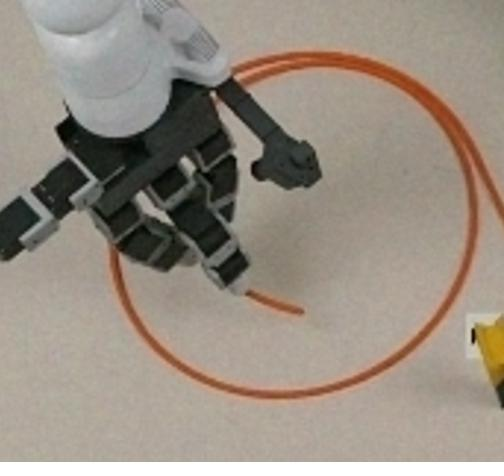

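{"fn": "move", "kwargs": {"arm2": {"target": [-0.29, 0.37, 0.95, 0, 0.9744, 0.225, 0], "speed": 0.15}}}

{"fn": "move", "kwargs": {"arm2": {"target": [-0.2475, 0.3853, 0.97, 0, 0.9848, -0.1736, 0], "speed": 0.25}, "cameras": ["arm2_cam_wrist", "cam_high", "cam_corner_a"]}}

{"fn": "zoom_image", "kwargs": {"camera": "cam_high", "region": [300, 60, 480, 190]}}

{"fn": "zoom_image", "kwargs": {"camera": "arm2_cam_wrist", "region": [250, 0, 650, 300]}}

Scene clock: 888.90 s.
Joint torques (N m): arm1=[0.42 -0.42 -0.14 -7.72 0.11 -0.65 0.25] | arm2=[-0.33 -14.66 1.53 -5.91 0.17 0.09 0.05] | arm3=[-0.26 1.72 0.69 -8.03 -0.08 -0.45 0.1] | arm4=[1.16 -1.99 0.01 -6.68 -0.69 -0.12 -0.38]
Motor temperatures (°C): arm1=[38 32 33 34 43 48 38] | arm2=[39 39 32 36 40 38 45] | arm3=[38 38 33 36 42 44 42] | arm4=[35 31 34 37 40 40 46]
Flange force (N): arm1=[-1.7 -0.8 -0.2] | arm2=[-5.5 0.7 4.2] | arm3=[1.0 2.7 2.2] | arm4=[-4.2 -3.2 -5.8]
move: arm2 done
Joint velocities: within noise
arm1, arm3, arm4: as last shown
arm1.index_mcp_current_ma: -12
arm1.index_abd_current_ma: -4
arm1.index_pip_current_ma: -6
arm1.index_dip_current_ma: 3
arm1.middle_mcp_current_ma: -1
arm1.middle_abd_current_ma: 10
arm1.middle_pip_current_ma: -7
arm1.middle_dip_current_ma: 6
arm1.ring_mcp_current_ma: -3
arm1.ring_pip_current_ma: 9
arm1.ring_dip_current_ma: -1
arm1.thumb_axl_current_ma: -6
arm1.thumb_mcp_current_ma: 5
arm1.thumb_ipl_current_ma: 5
arm2.joint_positions: joint1_rad=+0.782 joint2_rad=+0.326 joint3_rad=+0.155 joint4_rad=+1.993 joint5_rad=-0.058 joint6_rad=+0.827 joint7_rad=+1.444 hand_index_mcp=+0.750 hand_index_abd=-0.390 hand_index_pip=+0.577 hand_index_dip=+0.690 hand_middle_mcp=+0.088 hand_middle_abd=-0.044 hand_middle_pip=+0.969 hand_middle_dip=+0.975 hand_ring_mcp=+0.748 hand_ring_abd=+0.359 hand_ring_pip=+0.577 hand_ring_dip=+0.690 hand_thumb_cmc=+0.709 hand_thumb_axl=+0.677 hand_thumb_mcp=+0.219 hand_thumb_ipl=+0.168 hand_current_limit=+0.700 hand_speed=-0.600
arm2.joint_status: not commanded
arm2.hand_state: goal,blocked,goal,goal,goal,goal,goal,goal,goal,blocked,goal,goal,goal,goal,goal,goal
arm2.index_mcp_current_ma: -8
arm2.index_abd_current_ma: 460
arm2.index_pip_current_ma: -3
arm2.index_dip_current_ma: -5
arm2.middle_mcp_current_ma: 32
arm2.middle_abd_current_ma: -9
arm2.middle_pip_current_ma: -17
arm2.middle_dip_current_ma: -11
arm2.ring_mcp_current_ma: 4
arm2.ring_abd_current_ma: -456
arm2.ring_pip_current_ma: 10
arm2.ring_dip_current_ma: -13
arm2.thumb_cmc_current_ma: -15
arm2.thumb_axl_current_ma: 7
arm2.thumb_mcp_current_ma: -5
arm2.thumb_ipl_current_ma: 7
arm2.hand_goal_index_mcp: 0.754
arm2.hand_goal_index_abd: -0.800
arm2.hand_goal_index_pip: 0.576
arm2.hand_goal_index_dip: 0.696
arm2.hand_goal_middle_mcp: 0.068
arm2.hand_goal_middle_abd: -0.050
arm2.hand_goal_middle_pip: 0.980
arm2.hand_goal_middle_dip: 0.980
arm2.hand_goal_ring_mcp: 0.754
arm2.hand_goal_ring_abd: 0.800
arm2.hand_goal_ring_pip: 0.576
arm2.hand_goal_ring_dip: 0.696
arm2.hand_goal_thumb_cmc: 0.714
arm2.hand_goal_thumb_axl: 0.678
arm2.hand_goal_thumb_mcp: 0.226
arm2.hand_goal_thumb_ipl: 0.168
arm2.hand: x=-0.2900 y=+0.3700 z=+0.9500 quat_wxyz=(+0.000, +0.974, +0.225, +0.000)
arm2.hand_target: x=-0.2900 y=+0.3700 z=+0.9500 quat_wxyz=(+0.000, +0.974, +0.225, +0.000)
arm2.hand_status: done (0.000 m and 0.0 deg from the pose sent, 0.079 m and 16.0 deg at the start)
arm3.index_mcp_current_ma: -15
arm3.index_abd_current_ma: -1
arm3.index_dip_current_ma: -10
arm3.middle_mcp_current_ma: 3
arm3.middle_abd_current_ma: 5
arm3.middle_pip_current_ma: 2
arm3.middle_dip_current_ma: 6
arm3.ring_mcp_current_ma: 3
arm3.ring_abd_current_ma: -2
arm3.ring_pip_current_ma: 6
arm3.ring_dip_current_ma: -2
arm3.thumb_cmc_current_ma: -1
arm3.thumb_axl_current_ma: 10
arm3.thumb_mcp_current_ma: 2
arm3.thumb_ipl_current_ma: 5
arm4.index_mcp_current_ma: 2
arm4.index_pip_current_ma: 5
arm4.index_dip_current_ma: 2
arm4.middle_mcp_current_ma: 6
arm4.middle_abd_current_ma: 5
arm4.middle_pip_current_ma: 0
arm4.middle_dip_current_ma: 4
arm4.ring_mcp_current_ma: 7
arm4.ring_abd_current_ma: 6
arm4.ring_pip_current_ma: 7
arm4.ring_dip_current_ma: 12
arm4.thumb_cmc_current_ma: 9
arm4.thumb_axl_current_ma: -1
arm4.thumb_mcp_current_ma: 5
arm4.thumb_ipl_current_ma: -2
pictures: none

Scene clock: 891.13 s.
Joint torques (N m): arm1=[0.42 -0.41 -0.1 -7.67 0.09 -0.63 0.25] | arm2=[-0.4 -10.46 1.27 -6.1 0.21 -0.07 0.04] | arm3=[-0.22 1.72 0.77 -7.96 -0.09 -0.46 0.08] | arm4=[1.13 -1.98 0 -6.7 -0.69 -0.11 -0.39]
Motor temperatures (°C): arm1=[38 32 33 34 43 48 38] | arm2=[39 39 32 36 40 38 45] | arm3=[38 38 33 36 42 44 42] | arm4=[35 31 34 37 40 40 46]
Flange force (N): arm1=[-1.8 -0.7 -0.4] | arm2=[-1.8 5.7 4.4] | arm3=[0.9 2.8 1.9] | arm4=[-4.1 -3.3 -5.7]
move: arm2 done
Joint velocities: within noise
arm1.joint_positions: joint1_rad=-0.211 joint2_rad=-0.447 joint3_rad=-0.107 joint4_rad=+1.431 joint5_rad=-0.069 joint6_rad=+1.964 joint7_rad=+1.761 hand_index_mcp=+0.753 hand_index_abd=+0.000 hand_index_pip=+0.577 hand_index_dip=+0.696 hand_middle_mcp=+0.753 hand_middle_abd=+0.000 hand_middle_pip=+0.577 hand_middle_dip=+0.696 hand_ring_mcp=+0.753 hand_ring_abd=+0.000 hand_ring_pip=+0.577 hand_ring_dip=+0.696 hand_thumb_cmc=+0.714 hand_thumb_axl=+0.677 hand_thumb_mcp=+0.222 hand_thumb_ipl=+0.168 hand_current_limit=+0.400 hand_speed=-0.600
arm1.joint_status: not commanded
arm1.hand_state: goal,goal,goal,goal,goal,goal,goal,goal,goal,goal,overload,goal,goal,goal,goal,goal
arm1.index_mcp_current_ma: -10
arm1.index_abd_current_ma: -1
arm1.index_pip_current_ma: -10
arm1.index_dip_current_ma: 2
arm1.middle_mcp_current_ma: -1
arm1.middle_abd_current_ma: 7
arm1.middle_pip_current_ma: -8
arm1.middle_dip_current_ma: 6
arm1.ring_mcp_current_ma: -2
arm1.ring_abd_current_ma: -4
arm1.ring_pip_current_ma: 10
arm1.ring_dip_current_ma: -1
arm1.thumb_cmc_current_ma: 5
arm1.thumb_axl_current_ma: -9
arm1.thumb_mcp_current_ma: 10
arm1.thumb_ipl_current_ma: 5
arm1.hand_goal_index_mcp: 0.754
arm1.hand_goal_index_abd: 0.000
arm1.hand_goal_index_pip: 0.576
arm1.hand_goal_index_dip: 0.696
arm1.hand_goal_middle_mcp: 0.754
arm1.hand_goal_middle_abd: 0.000
arm1.hand_goal_middle_pip: 0.576
arm1.hand_goal_middle_dip: 0.696
arm1.hand_goal_ring_mcp: 0.754
arm1.hand_goal_ring_abd: 0.000
arm1.hand_goal_ring_pip: 0.576
arm1.hand_goal_ring_dip: 0.696
arm1.hand_goal_thumb_cmc: 0.714
arm1.hand_goal_thumb_axl: 0.678
arm1.hand_goal_thumb_mcp: 0.226
arm1.hand_goal_thumb_ipl: 0.168
arm1.hand: x=+0.5493 y=-0.1310 z=+1.3069 quat_wxyz=(+0.021, +0.954, +0.285, -0.090)
arm1.hand_target: x=+0.5493 y=-0.1310 z=+1.3069 quat_wxyz=(+0.021, +0.954, +0.285, -0.090)
arm1.hand_status: not commanded
arm2.joint_positions: joint1_rad=+0.459 joint2_rad=+0.111 joint3_rad=+0.231 joint4_rad=+2.205 joint5_rad=-0.026 joint6_rad=+0.830 joint7_rad=+0.380 hand_index_mcp=+0.750 hand_index_abd=-0.401 hand_index_pip=+0.577 hand_index_dip=+0.690 hand_middle_mcp=+0.088 hand_middle_abd=-0.044 hand_middle_pip=+0.969 hand_middle_dip=+0.975 hand_ring_mcp=+0.751 hand_ring_abd=+0.367 hand_ring_pip=+0.582 hand_ring_dip=+0.700 hand_thumb_cmc=+0.712 hand_thumb_axl=+0.677 hand_thumb_mcp=+0.219 hand_thumb_ipl=+0.168 hand_current_limit=+0.700 hand_speed=-0.600
arm2.joint_status: not commanded
arm2.hand_state: goal,blocked,goal,goal,goal,goal,goal,goal,goal,blocked,goal,goal,goal,goal,goal,goal
arm2.index_mcp_current_ma: -7
arm2.index_abd_current_ma: 463
arm2.index_pip_current_ma: -2
arm2.index_dip_current_ma: -13
arm2.middle_mcp_current_ma: 35
arm2.middle_abd_current_ma: -12
arm2.middle_pip_current_ma: -14
arm2.middle_dip_current_ma: -8
arm2.ring_mcp_current_ma: 8
arm2.ring_abd_current_ma: -460
arm2.ring_pip_current_ma: 12
arm2.ring_dip_current_ma: -2
arm2.thumb_cmc_current_ma: -13
arm2.thumb_axl_current_ma: 13
arm2.thumb_mcp_current_ma: 0
arm2.thumb_ipl_current_ma: 4
arm2.hand_goal_index_mcp: 0.754
arm2.hand_goal_index_abd: -0.800
arm2.hand_goal_index_pip: 0.576
arm2.hand_goal_index_dip: 0.696
arm2.hand_goal_middle_mcp: 0.068
arm2.hand_goal_middle_abd: -0.050
arm2.hand_goal_middle_pip: 0.980
arm2.hand_goal_middle_dip: 0.980
arm2.hand_goal_ring_mcp: 0.754
arm2.hand_goal_ring_abd: 0.800
arm2.hand_goal_ring_pip: 0.576
arm2.hand_goal_ring_dip: 0.696
arm2.hand_goal_thumb_cmc: 0.714
arm2.hand_goal_thumb_axl: 0.678
arm2.hand_goal_thumb_mcp: 0.226
arm2.hand_goal_thumb_ipl: 0.168
arm2.hand: x=-0.2475 y=+0.3853 z=+0.9700 quat_wxyz=(+0.000, +0.985, -0.174, +0.000)
arm2.hand_target: x=-0.2475 y=+0.3853 z=+0.9700 quat_wxyz=(+0.000, +0.985, -0.174, +0.000)
arm2.hand_status: done (0.000 m and 0.0 deg from the pose sent, 0.049 m and 46.0 deg at the start)
arm3.joint_positions: joint1_rad=+0.363 joint2_rad=-0.467 joint3_rad=-0.108 joint4_rad=+1.513 joint5_rad=+0.015 joint6_rad=+2.002 joint7_rad=+1.866 hand_index_mcp=+0.753 hand_index_abd=+0.000 hand_index_pip=+0.577 hand_index_dip=+0.696 hand_middle_mcp=+0.753 hand_middle_abd=+0.000 hand_middle_pip=+0.577 hand_middle_dip=+0.696 hand_ring_mcp=+0.753 hand_ring_abd=+0.000 hand_ring_pip=+0.577 hand_ring_dip=+0.696 hand_thumb_cmc=+0.714 hand_thumb_axl=+0.677 hand_thumb_mcp=+0.224 hand_thumb_ipl=+0.168 hand_current_limit=+0.400 hand_speed=-0.600
arm3.joint_status: not commanded
arm3.hand_state: goal,goal,goal,goal,goal,goal,goal,goal,goal,goal,goal,goal,goal,goal,goal,goal
arm3.index_mcp_current_ma: -7
arm3.index_abd_current_ma: -11
arm3.index_pip_current_ma: 10
arm3.index_dip_current_ma: -11
arm3.middle_mcp_current_ma: 7
arm3.middle_abd_current_ma: 8
arm3.middle_pip_current_ma: 3
arm3.middle_dip_current_ma: 13
arm3.ring_mcp_current_ma: -4
arm3.ring_abd_current_ma: -10
arm3.ring_pip_current_ma: 5
arm3.ring_dip_current_ma: -3
arm3.thumb_cmc_current_ma: -7
arm3.thumb_axl_current_ma: 7
arm3.thumb_mcp_current_ma: 3
arm3.thumb_ipl_current_ma: 1
arm3.hand_goal_index_mcp: 0.754
arm3.hand_goal_index_abd: 0.000
arm3.hand_goal_index_pip: 0.576
arm3.hand_goal_index_dip: 0.696
arm3.hand_goal_middle_mcp: 0.754
arm3.hand_goal_middle_abd: 0.000
arm3.hand_goal_middle_pip: 0.576
arm3.hand_goal_middle_dip: 0.696
arm3.hand_goal_ring_mcp: 0.754
arm3.hand_goal_ring_abd: 0.000
arm3.hand_goal_ring_pip: 0.576
arm3.hand_goal_ring_dip: 0.696
arm3.hand_goal_thumb_cmc: 0.714
arm3.hand_goal_thumb_axl: 0.678
arm3.hand_goal_thumb_mcp: 0.226
arm3.hand_goal_thumb_ipl: 0.168
arm3.hand: x=-0.5296 y=+0.0367 z=+1.2789 quat_wxyz=(+0.036, -0.012, +0.998, -0.041)
arm3.hand_target: x=-0.5296 y=+0.0367 z=+1.2789 quat_wxyz=(+0.036, -0.012, +0.998, -0.041)
arm3.hand_status: not commanded
arm4.joint_positions: joint1_rad=-0.862 joint2_rad=-0.381 joint3_rad=-0.038 joint4_rad=+1.500 joint5_rad=-0.069 joint6_rad=+1.986 joint7_rad=+1.768 hand_index_mcp=+0.753 hand_index_abd=+0.000 hand_index_pip=+0.577 hand_index_dip=+0.696 hand_middle_mcp=+0.753 hand_middle_abd=+0.000 hand_middle_pip=+0.577 hand_middle_dip=+0.696 hand_ring_mcp=+0.753 hand_ring_abd=+0.000 hand_ring_pip=+0.577 hand_ring_dip=+0.696 hand_thumb_cmc=+0.714 hand_thumb_axl=+0.677 hand_thumb_mcp=+0.221 hand_thumb_ipl=+0.168 hand_current_limit=+0.400 hand_speed=-0.600
arm4.joint_status: not commanded
arm4.hand_state: goal,goal,goal,goal,goal,goal,goal,goal,goal,goal,goal,goal,goal,goal,goal,goal
arm4.index_mcp_current_ma: -7
arm4.index_abd_current_ma: -5
arm4.index_pip_current_ma: 3
arm4.index_dip_current_ma: -3
arm4.middle_mcp_current_ma: 6
arm4.middle_abd_current_ma: 9
arm4.middle_pip_current_ma: 6
arm4.middle_dip_current_ma: -1
arm4.ring_mcp_current_ma: 3
arm4.ring_abd_current_ma: 2
arm4.ring_pip_current_ma: 9
arm4.ring_dip_current_ma: 15
arm4.thumb_cmc_current_ma: 7
arm4.thumb_axl_current_ma: 0
arm4.thumb_mcp_current_ma: 4
arm4.thumb_ipl_current_ma: 4
arm4.hand_goal_index_mcp: 0.754
arm4.hand_goal_index_abd: 0.000
arm4.hand_goal_index_pip: 0.576
arm4.hand_goal_index_dip: 0.696
arm4.hand_goal_middle_mcp: 0.754
arm4.hand_goal_middle_abd: 0.000
arm4.hand_goal_middle_pip: 0.576
arm4.hand_goal_middle_dip: 0.696
arm4.hand_goal_ring_mcp: 0.754
arm4.hand_goal_ring_abd: 0.000
arm4.hand_goal_ring_pip: 0.576
arm4.hand_goal_ring_dip: 0.696
arm4.hand_goal_thumb_cmc: 0.714
arm4.hand_goal_thumb_axl: 0.678
arm4.hand_goal_thumb_mcp: 0.226
arm4.hand_goal_thumb_ipl: 0.168
arm4.hand: x=-0.1602 y=-0.6403 z=+1.3350 quat_wxyz=(-0.013, -0.978, +0.206, +0.028)
arm4.hand_target: x=-0.1602 y=-0.6403 z=+1.3350 quat_wxyz=(-0.013, -0.978, +0.206, +0.028)
arm4.hand_status: not commanded
pictures: arm2_cam_wrist, cam_corner_a, cam_high

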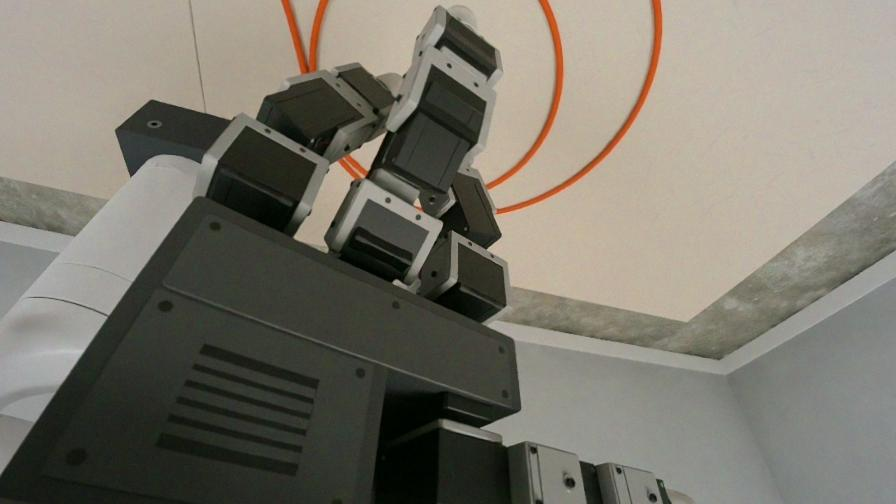

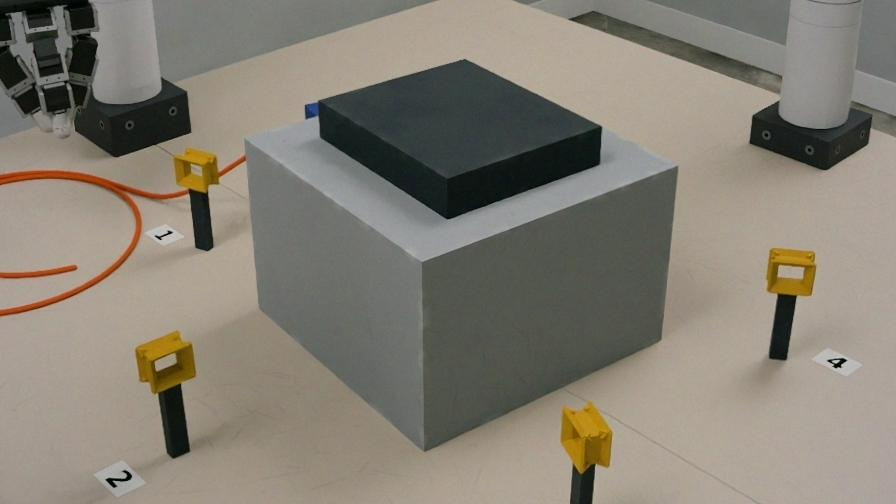

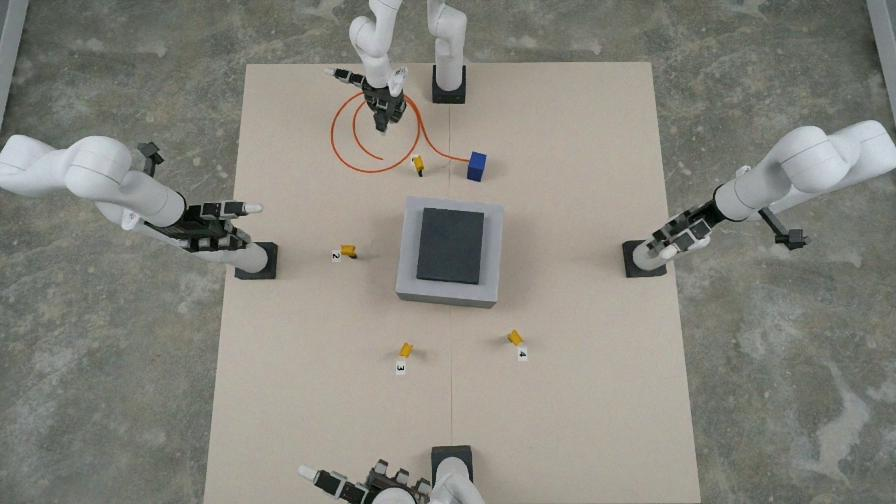

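Scaled by 2.800 from the camera's image (finer frame: 1280x720).

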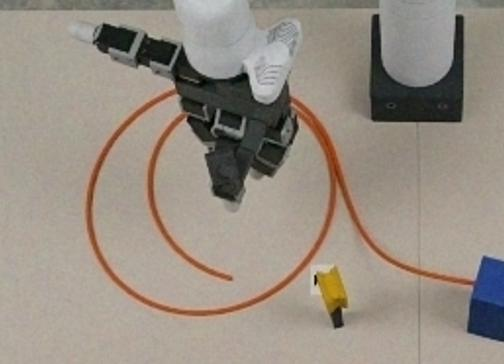

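Scaled by 1.260 from the camera's image (finer frame: 1280x720).

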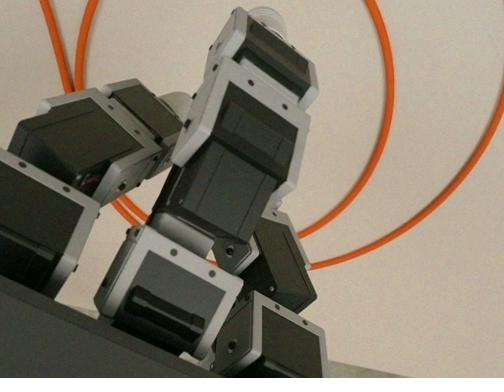

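{"fn": "move", "kwargs": {"arm2": {"target": [-0.2858, 0.3673, 0.89, 0, 0.9397, 0.3420, 0], "speed": 0.3, "joints": {"hand_index_abd": -0.25, "hand_ring_abd": 0.25}}}}

{"fn": "move", "kwargs": {"arm2": {"target": [-0.2858, 0.3673, 0.8425, 0, 0.9397, 0.3420, 0], "speed": 0.1}, "cameras": ["arm2_cam_wrist", "cam_high"]}}

{"fn": "zoom_image", "kwargs": {"camera": "cam_high", "region": [300, 80, 420, 190]}}

{"fn": "zoom_image", "kwargs": {"camera": "arm2_cam_wrist", "region": [250, 0, 650, 300]}}

Scene clock: 991.80 s.
Joint torques (N m): arm1=[0.38 -0.38 -0.14 -7.69 0.11 -0.65 0.25] | arm2=[-0.27 -16.4 1.38 -4.88 0.18 0.06 0.04] | arm3=[-0.12 1.76 0.71 -8.12 -0.03 -0.5 0.06] | arm4=[1.14 -1.99 -0.02 -6.69 -0.69 -0.11 -0.38]
Motor temperatures (°C): arm1=[38 31 33 34 43 48 38] | arm2=[39 38 32 35 40 38 45] | arm3=[37 38 33 36 42 44 42] | arm4=[35 31 34 37 40 40 46]
Flange force (N): arm1=[-1.7 -0.8 -0.3] | arm2=[-4.6 -0.9 4.7] | arm3=[1.2 2.6 2.5] | arm4=[-4.1 -3.3 -5.7]
move: arm2 done
Joint velocities: within noise
arm1, arm3, arm4: as last shown
arm1.index_mcp_current_ma: -7
arm1.index_abd_current_ma: -7
arm1.index_pip_current_ma: -4
arm1.index_dip_current_ma: -6
arm1.middle_mcp_current_ma: 1
arm1.middle_abd_current_ma: 6
arm1.middle_pip_current_ma: -6
arm1.middle_dip_current_ma: 9
arm1.ring_mcp_current_ma: -4
arm1.ring_abd_current_ma: -8
arm1.ring_pip_current_ma: 6
arm1.ring_dip_current_ma: 2
arm1.thumb_cmc_current_ma: 6
arm1.thumb_axl_current_ma: -8
arm1.thumb_mcp_current_ma: 7
arm1.thumb_ipl_current_ma: 6
arm2.joint_positions: joint1_rad=+0.873 joint2_rad=+0.473 joint3_rad=+0.050 joint4_rad=+2.010 joint5_rad=-0.026 joint6_rad=+0.660 joint7_rad=+1.659 hand_index_mcp=+0.750 hand_index_abd=-0.248 hand_index_pip=+0.577 hand_index_dip=+0.690 hand_middle_mcp=+0.088 hand_middle_abd=-0.044 hand_middle_pip=+0.969 hand_middle_dip=+0.975 hand_ring_mcp=+0.748 hand_ring_abd=+0.248 hand_ring_pip=+0.571 hand_ring_dip=+0.697 hand_thumb_cmc=+0.710 hand_thumb_axl=+0.677 hand_thumb_mcp=+0.219 hand_thumb_ipl=+0.168 hand_current_limit=+0.700 hand_speed=-0.600
arm2.joint_status: all done
arm2.hand_state: goal,goal,goal,goal,goal,goal,goal,goal,goal,goal,goal,goal,goal,goal,goal,goal
arm2.index_mcp_current_ma: -14
arm2.index_abd_current_ma: -5
arm2.index_pip_current_ma: -7
arm2.index_dip_current_ma: -8
arm2.middle_mcp_current_ma: 37
arm2.middle_abd_current_ma: -4
arm2.middle_pip_current_ma: -13
arm2.middle_dip_current_ma: -9
arm2.ring_mcp_current_ma: 5
arm2.ring_abd_current_ma: 4
arm2.ring_pip_current_ma: -2
arm2.ring_dip_current_ma: -1
arm2.thumb_cmc_current_ma: -14
arm2.thumb_axl_current_ma: 7
arm2.thumb_mcp_current_ma: -3
arm2.thumb_ipl_current_ma: 5
arm2.hand_goal_index_mcp: 0.754
arm2.hand_goal_index_abd: -0.250
arm2.hand_goal_index_pip: 0.576
arm2.hand_goal_index_dip: 0.696
arm2.hand_goal_middle_mcp: 0.068
arm2.hand_goal_middle_abd: -0.050
arm2.hand_goal_middle_pip: 0.980
arm2.hand_goal_middle_dip: 0.980
arm2.hand_goal_ring_mcp: 0.754
arm2.hand_goal_ring_abd: 0.250
arm2.hand_goal_ring_pip: 0.576
arm2.hand_goal_ring_dip: 0.696
arm2.hand_goal_thumb_cmc: 0.714
arm2.hand_goal_thumb_axl: 0.678
arm2.hand_goal_thumb_mcp: 0.226
arm2.hand_goal_thumb_ipl: 0.168
arm2.hand: x=-0.2858 y=+0.3673 z=+0.8900 quat_wxyz=(+0.000, +0.940, +0.342, +0.000)
arm2.hand_target: x=-0.2858 y=+0.3673 z=+0.8900 quat_wxyz=(+0.000, +0.940, +0.342, +0.000)
arm2.hand_status: done (0.000 m and 0.0 deg from the pose sent, 0.091 m and 60.0 deg at the start)
arm3.index_mcp_current_ma: -16
arm3.index_abd_current_ma: -9
arm3.index_pip_current_ma: -6
arm3.index_dip_current_ma: -8
arm3.middle_mcp_current_ma: 11
arm3.middle_abd_current_ma: 12
arm3.middle_pip_current_ma: -9
arm3.middle_dip_current_ma: -2
arm3.ring_mcp_current_ma: 5
arm3.ring_abd_current_ma: -2
arm3.ring_pip_current_ma: -2
arm3.ring_dip_current_ma: 3
arm3.thumb_cmc_current_ma: -2
arm3.thumb_axl_current_ma: 6
arm3.thumb_mcp_current_ma: 1
arm3.thumb_ipl_current_ma: 5
arm4.index_mcp_current_ma: -12
arm4.index_abd_current_ma: -8
arm4.index_pip_current_ma: 4
arm4.index_dip_current_ma: 0
arm4.middle_mcp_current_ma: 11
arm4.middle_abd_current_ma: 5
arm4.middle_pip_current_ma: 5
arm4.middle_dip_current_ma: 2
arm4.ring_mcp_current_ma: -3
arm4.ring_abd_current_ma: 4
arm4.ring_pip_current_ma: 8
arm4.ring_dip_current_ma: 11
arm4.thumb_cmc_current_ma: 17
arm4.thumb_axl_current_ma: -7
arm4.thumb_mcp_current_ma: -4
arm4.thumb_ipl_current_ma: -1
pictures: none

Scene clock: 992.80 s.
Joint torques (N m): arm1=[0.44 -0.4 -0.13 -7.72 0.11 -0.62 0.26] | arm2=[-0.38 -17.19 1.46 -3.79 0.17 0.06 0.02] | arm3=[-0.24 1.66 0.77 -8.06 -0.03 -0.51 0.07] | arm4=[1.15 -1.95 0.01 -6.7 -0.69 -0.09 -0.38]
Motor temperatures (°C): arm1=[38 31 33 34 43 48 38] | arm2=[39 38 32 35 40 38 45] | arm3=[37 38 33 36 42 44 42] | arm4=[35 31 34 37 40 40 46]
Flange force (N): arm1=[-1.7 -0.8 -0.1] | arm2=[-4.0 -1.4 5.4] | arm3=[0.9 2.9 2.1] | arm4=[-4.1 -3.2 -5.6]
move: arm2 done
Joint velocities: within noise
arm1, arm3, arm4: as last shown
arm1.index_mcp_current_ma: -2
arm1.index_abd_current_ma: -1
arm1.index_pip_current_ma: -7
arm1.index_dip_current_ma: -4
arm1.middle_mcp_current_ma: 3
arm1.middle_abd_current_ma: 9
arm1.middle_pip_current_ma: -5
arm1.middle_dip_current_ma: 5
arm1.ring_mcp_current_ma: -5
arm1.ring_abd_current_ma: -2
arm1.ring_pip_current_ma: 14
arm1.ring_dip_current_ma: 1
arm1.thumb_cmc_current_ma: -1
arm1.thumb_axl_current_ma: -6
arm1.thumb_mcp_current_ma: 2
arm2.joint_positions: joint1_rad=+0.881 joint2_rad=+0.578 joint3_rad=+0.042 joint4_rad=+2.051 joint5_rad=-0.033 joint6_rad=+0.514 joint7_rad=+1.664 hand_index_mcp=+0.750 hand_index_abd=-0.248 hand_index_pip=+0.577 hand_index_dip=+0.690 hand_middle_mcp=+0.088 hand_middle_abd=-0.044 hand_middle_pip=+0.969 hand_middle_dip=+0.975 hand_ring_mcp=+0.748 hand_ring_abd=+0.248 hand_ring_pip=+0.571 hand_ring_dip=+0.697 hand_thumb_cmc=+0.710 hand_thumb_axl=+0.677 hand_thumb_mcp=+0.219 hand_thumb_ipl=+0.168 hand_current_limit=+0.700 hand_speed=-0.600
arm2.joint_status: not commanded
arm2.hand_state: goal,goal,goal,goal,blocked,goal,goal,goal,goal,goal,goal,goal,goal,goal,goal,goal
arm2.index_mcp_current_ma: -8
arm2.index_abd_current_ma: -1
arm2.index_pip_current_ma: -6
arm2.index_dip_current_ma: -11
arm2.middle_mcp_current_ma: 34
arm2.middle_abd_current_ma: 0
arm2.middle_pip_current_ma: -11
arm2.middle_dip_current_ma: -10
arm2.ring_mcp_current_ma: 0
arm2.ring_abd_current_ma: 12
arm2.ring_pip_current_ma: -3
arm2.ring_dip_current_ma: -5
arm2.thumb_cmc_current_ma: -12
arm2.thumb_axl_current_ma: 8
arm2.thumb_mcp_current_ma: -8
arm2.thumb_ipl_current_ma: 3
arm2.hand_goal_index_mcp: 0.754
arm2.hand_goal_index_abd: -0.250
arm2.hand_goal_index_pip: 0.576
arm2.hand_goal_index_dip: 0.696
arm2.hand_goal_middle_mcp: 0.068
arm2.hand_goal_middle_abd: -0.050
arm2.hand_goal_middle_pip: 0.980
arm2.hand_goal_middle_dip: 0.980
arm2.hand_goal_ring_mcp: 0.754
arm2.hand_goal_ring_abd: 0.250
arm2.hand_goal_ring_pip: 0.576
arm2.hand_goal_ring_dip: 0.696
arm2.hand_goal_thumb_cmc: 0.714
arm2.hand_goal_thumb_axl: 0.678
arm2.hand_goal_thumb_mcp: 0.226
arm2.hand_goal_thumb_ipl: 0.168
arm2.hand: x=-0.2858 y=+0.3673 z=+0.8425 quat_wxyz=(+0.000, +0.940, +0.342, +0.000)
arm2.hand_target: x=-0.2858 y=+0.3673 z=+0.8425 quat_wxyz=(+0.000, +0.940, +0.342, +0.000)
arm2.hand_status: done (0.000 m and 0.0 deg from the pose sent, 0.048 m and 0.0 deg at the start)
arm3.index_mcp_current_ma: -13
arm3.index_abd_current_ma: -5
arm3.index_pip_current_ma: 10
arm3.index_dip_current_ma: -13
arm3.middle_mcp_current_ma: 6
arm3.middle_abd_current_ma: -1
arm3.middle_pip_current_ma: -2
arm3.middle_dip_current_ma: 6
arm3.ring_mcp_current_ma: 4
arm3.ring_abd_current_ma: 7
arm3.ring_pip_current_ma: 5
arm3.ring_dip_current_ma: -2
arm3.thumb_cmc_current_ma: -3
arm3.thumb_axl_current_ma: 2
arm3.thumb_mcp_current_ma: 12
arm3.thumb_ipl_current_ma: 10
arm4.index_mcp_current_ma: 1
arm4.index_abd_current_ma: 4
arm4.index_pip_current_ma: 6
arm4.index_dip_current_ma: 7
arm4.middle_mcp_current_ma: 8
arm4.middle_abd_current_ma: 12
arm4.middle_pip_current_ma: 6
arm4.middle_dip_current_ma: -1
arm4.ring_mcp_current_ma: 10
arm4.ring_abd_current_ma: -1
arm4.ring_pip_current_ma: 4
arm4.thumb_cmc_current_ma: 10
arm4.thumb_axl_current_ma: -8
arm4.thumb_mcp_current_ma: 3
arm4.thumb_ipl_current_ma: 5

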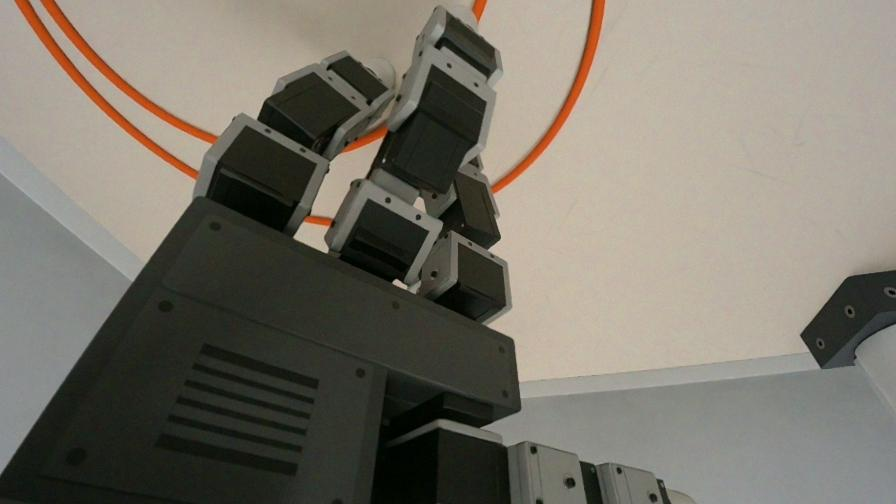

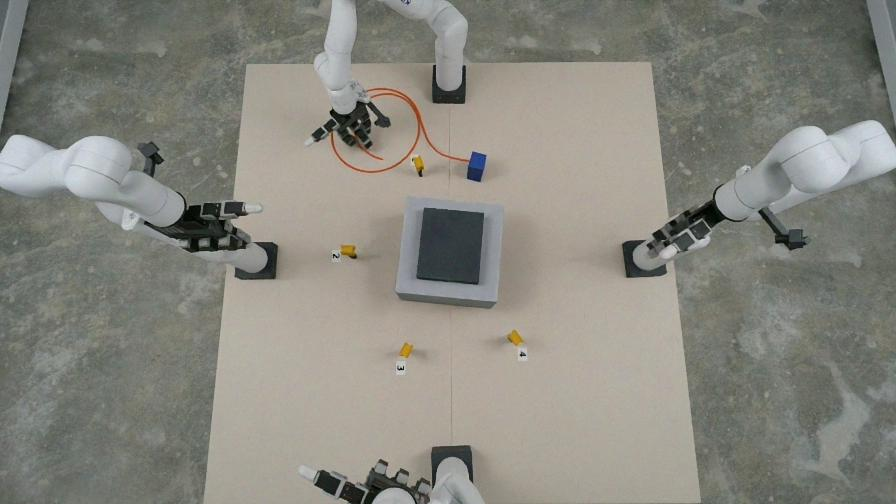

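Scaled by 4.200 from the camera's image (finer frame: 1280x720).

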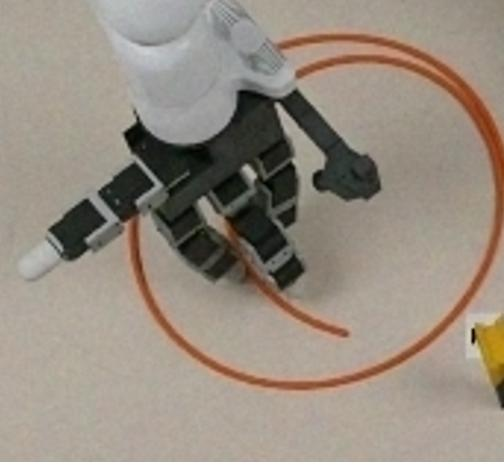

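Scaled by 1.260 from the camera's image (finer frame: 1280x720).

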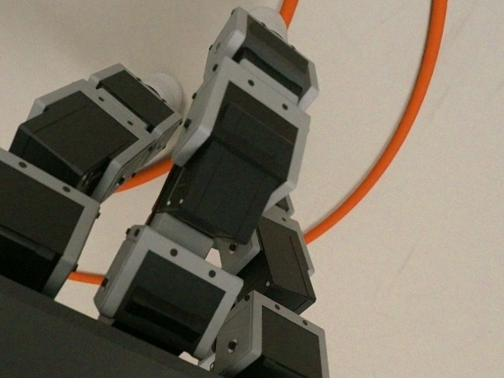

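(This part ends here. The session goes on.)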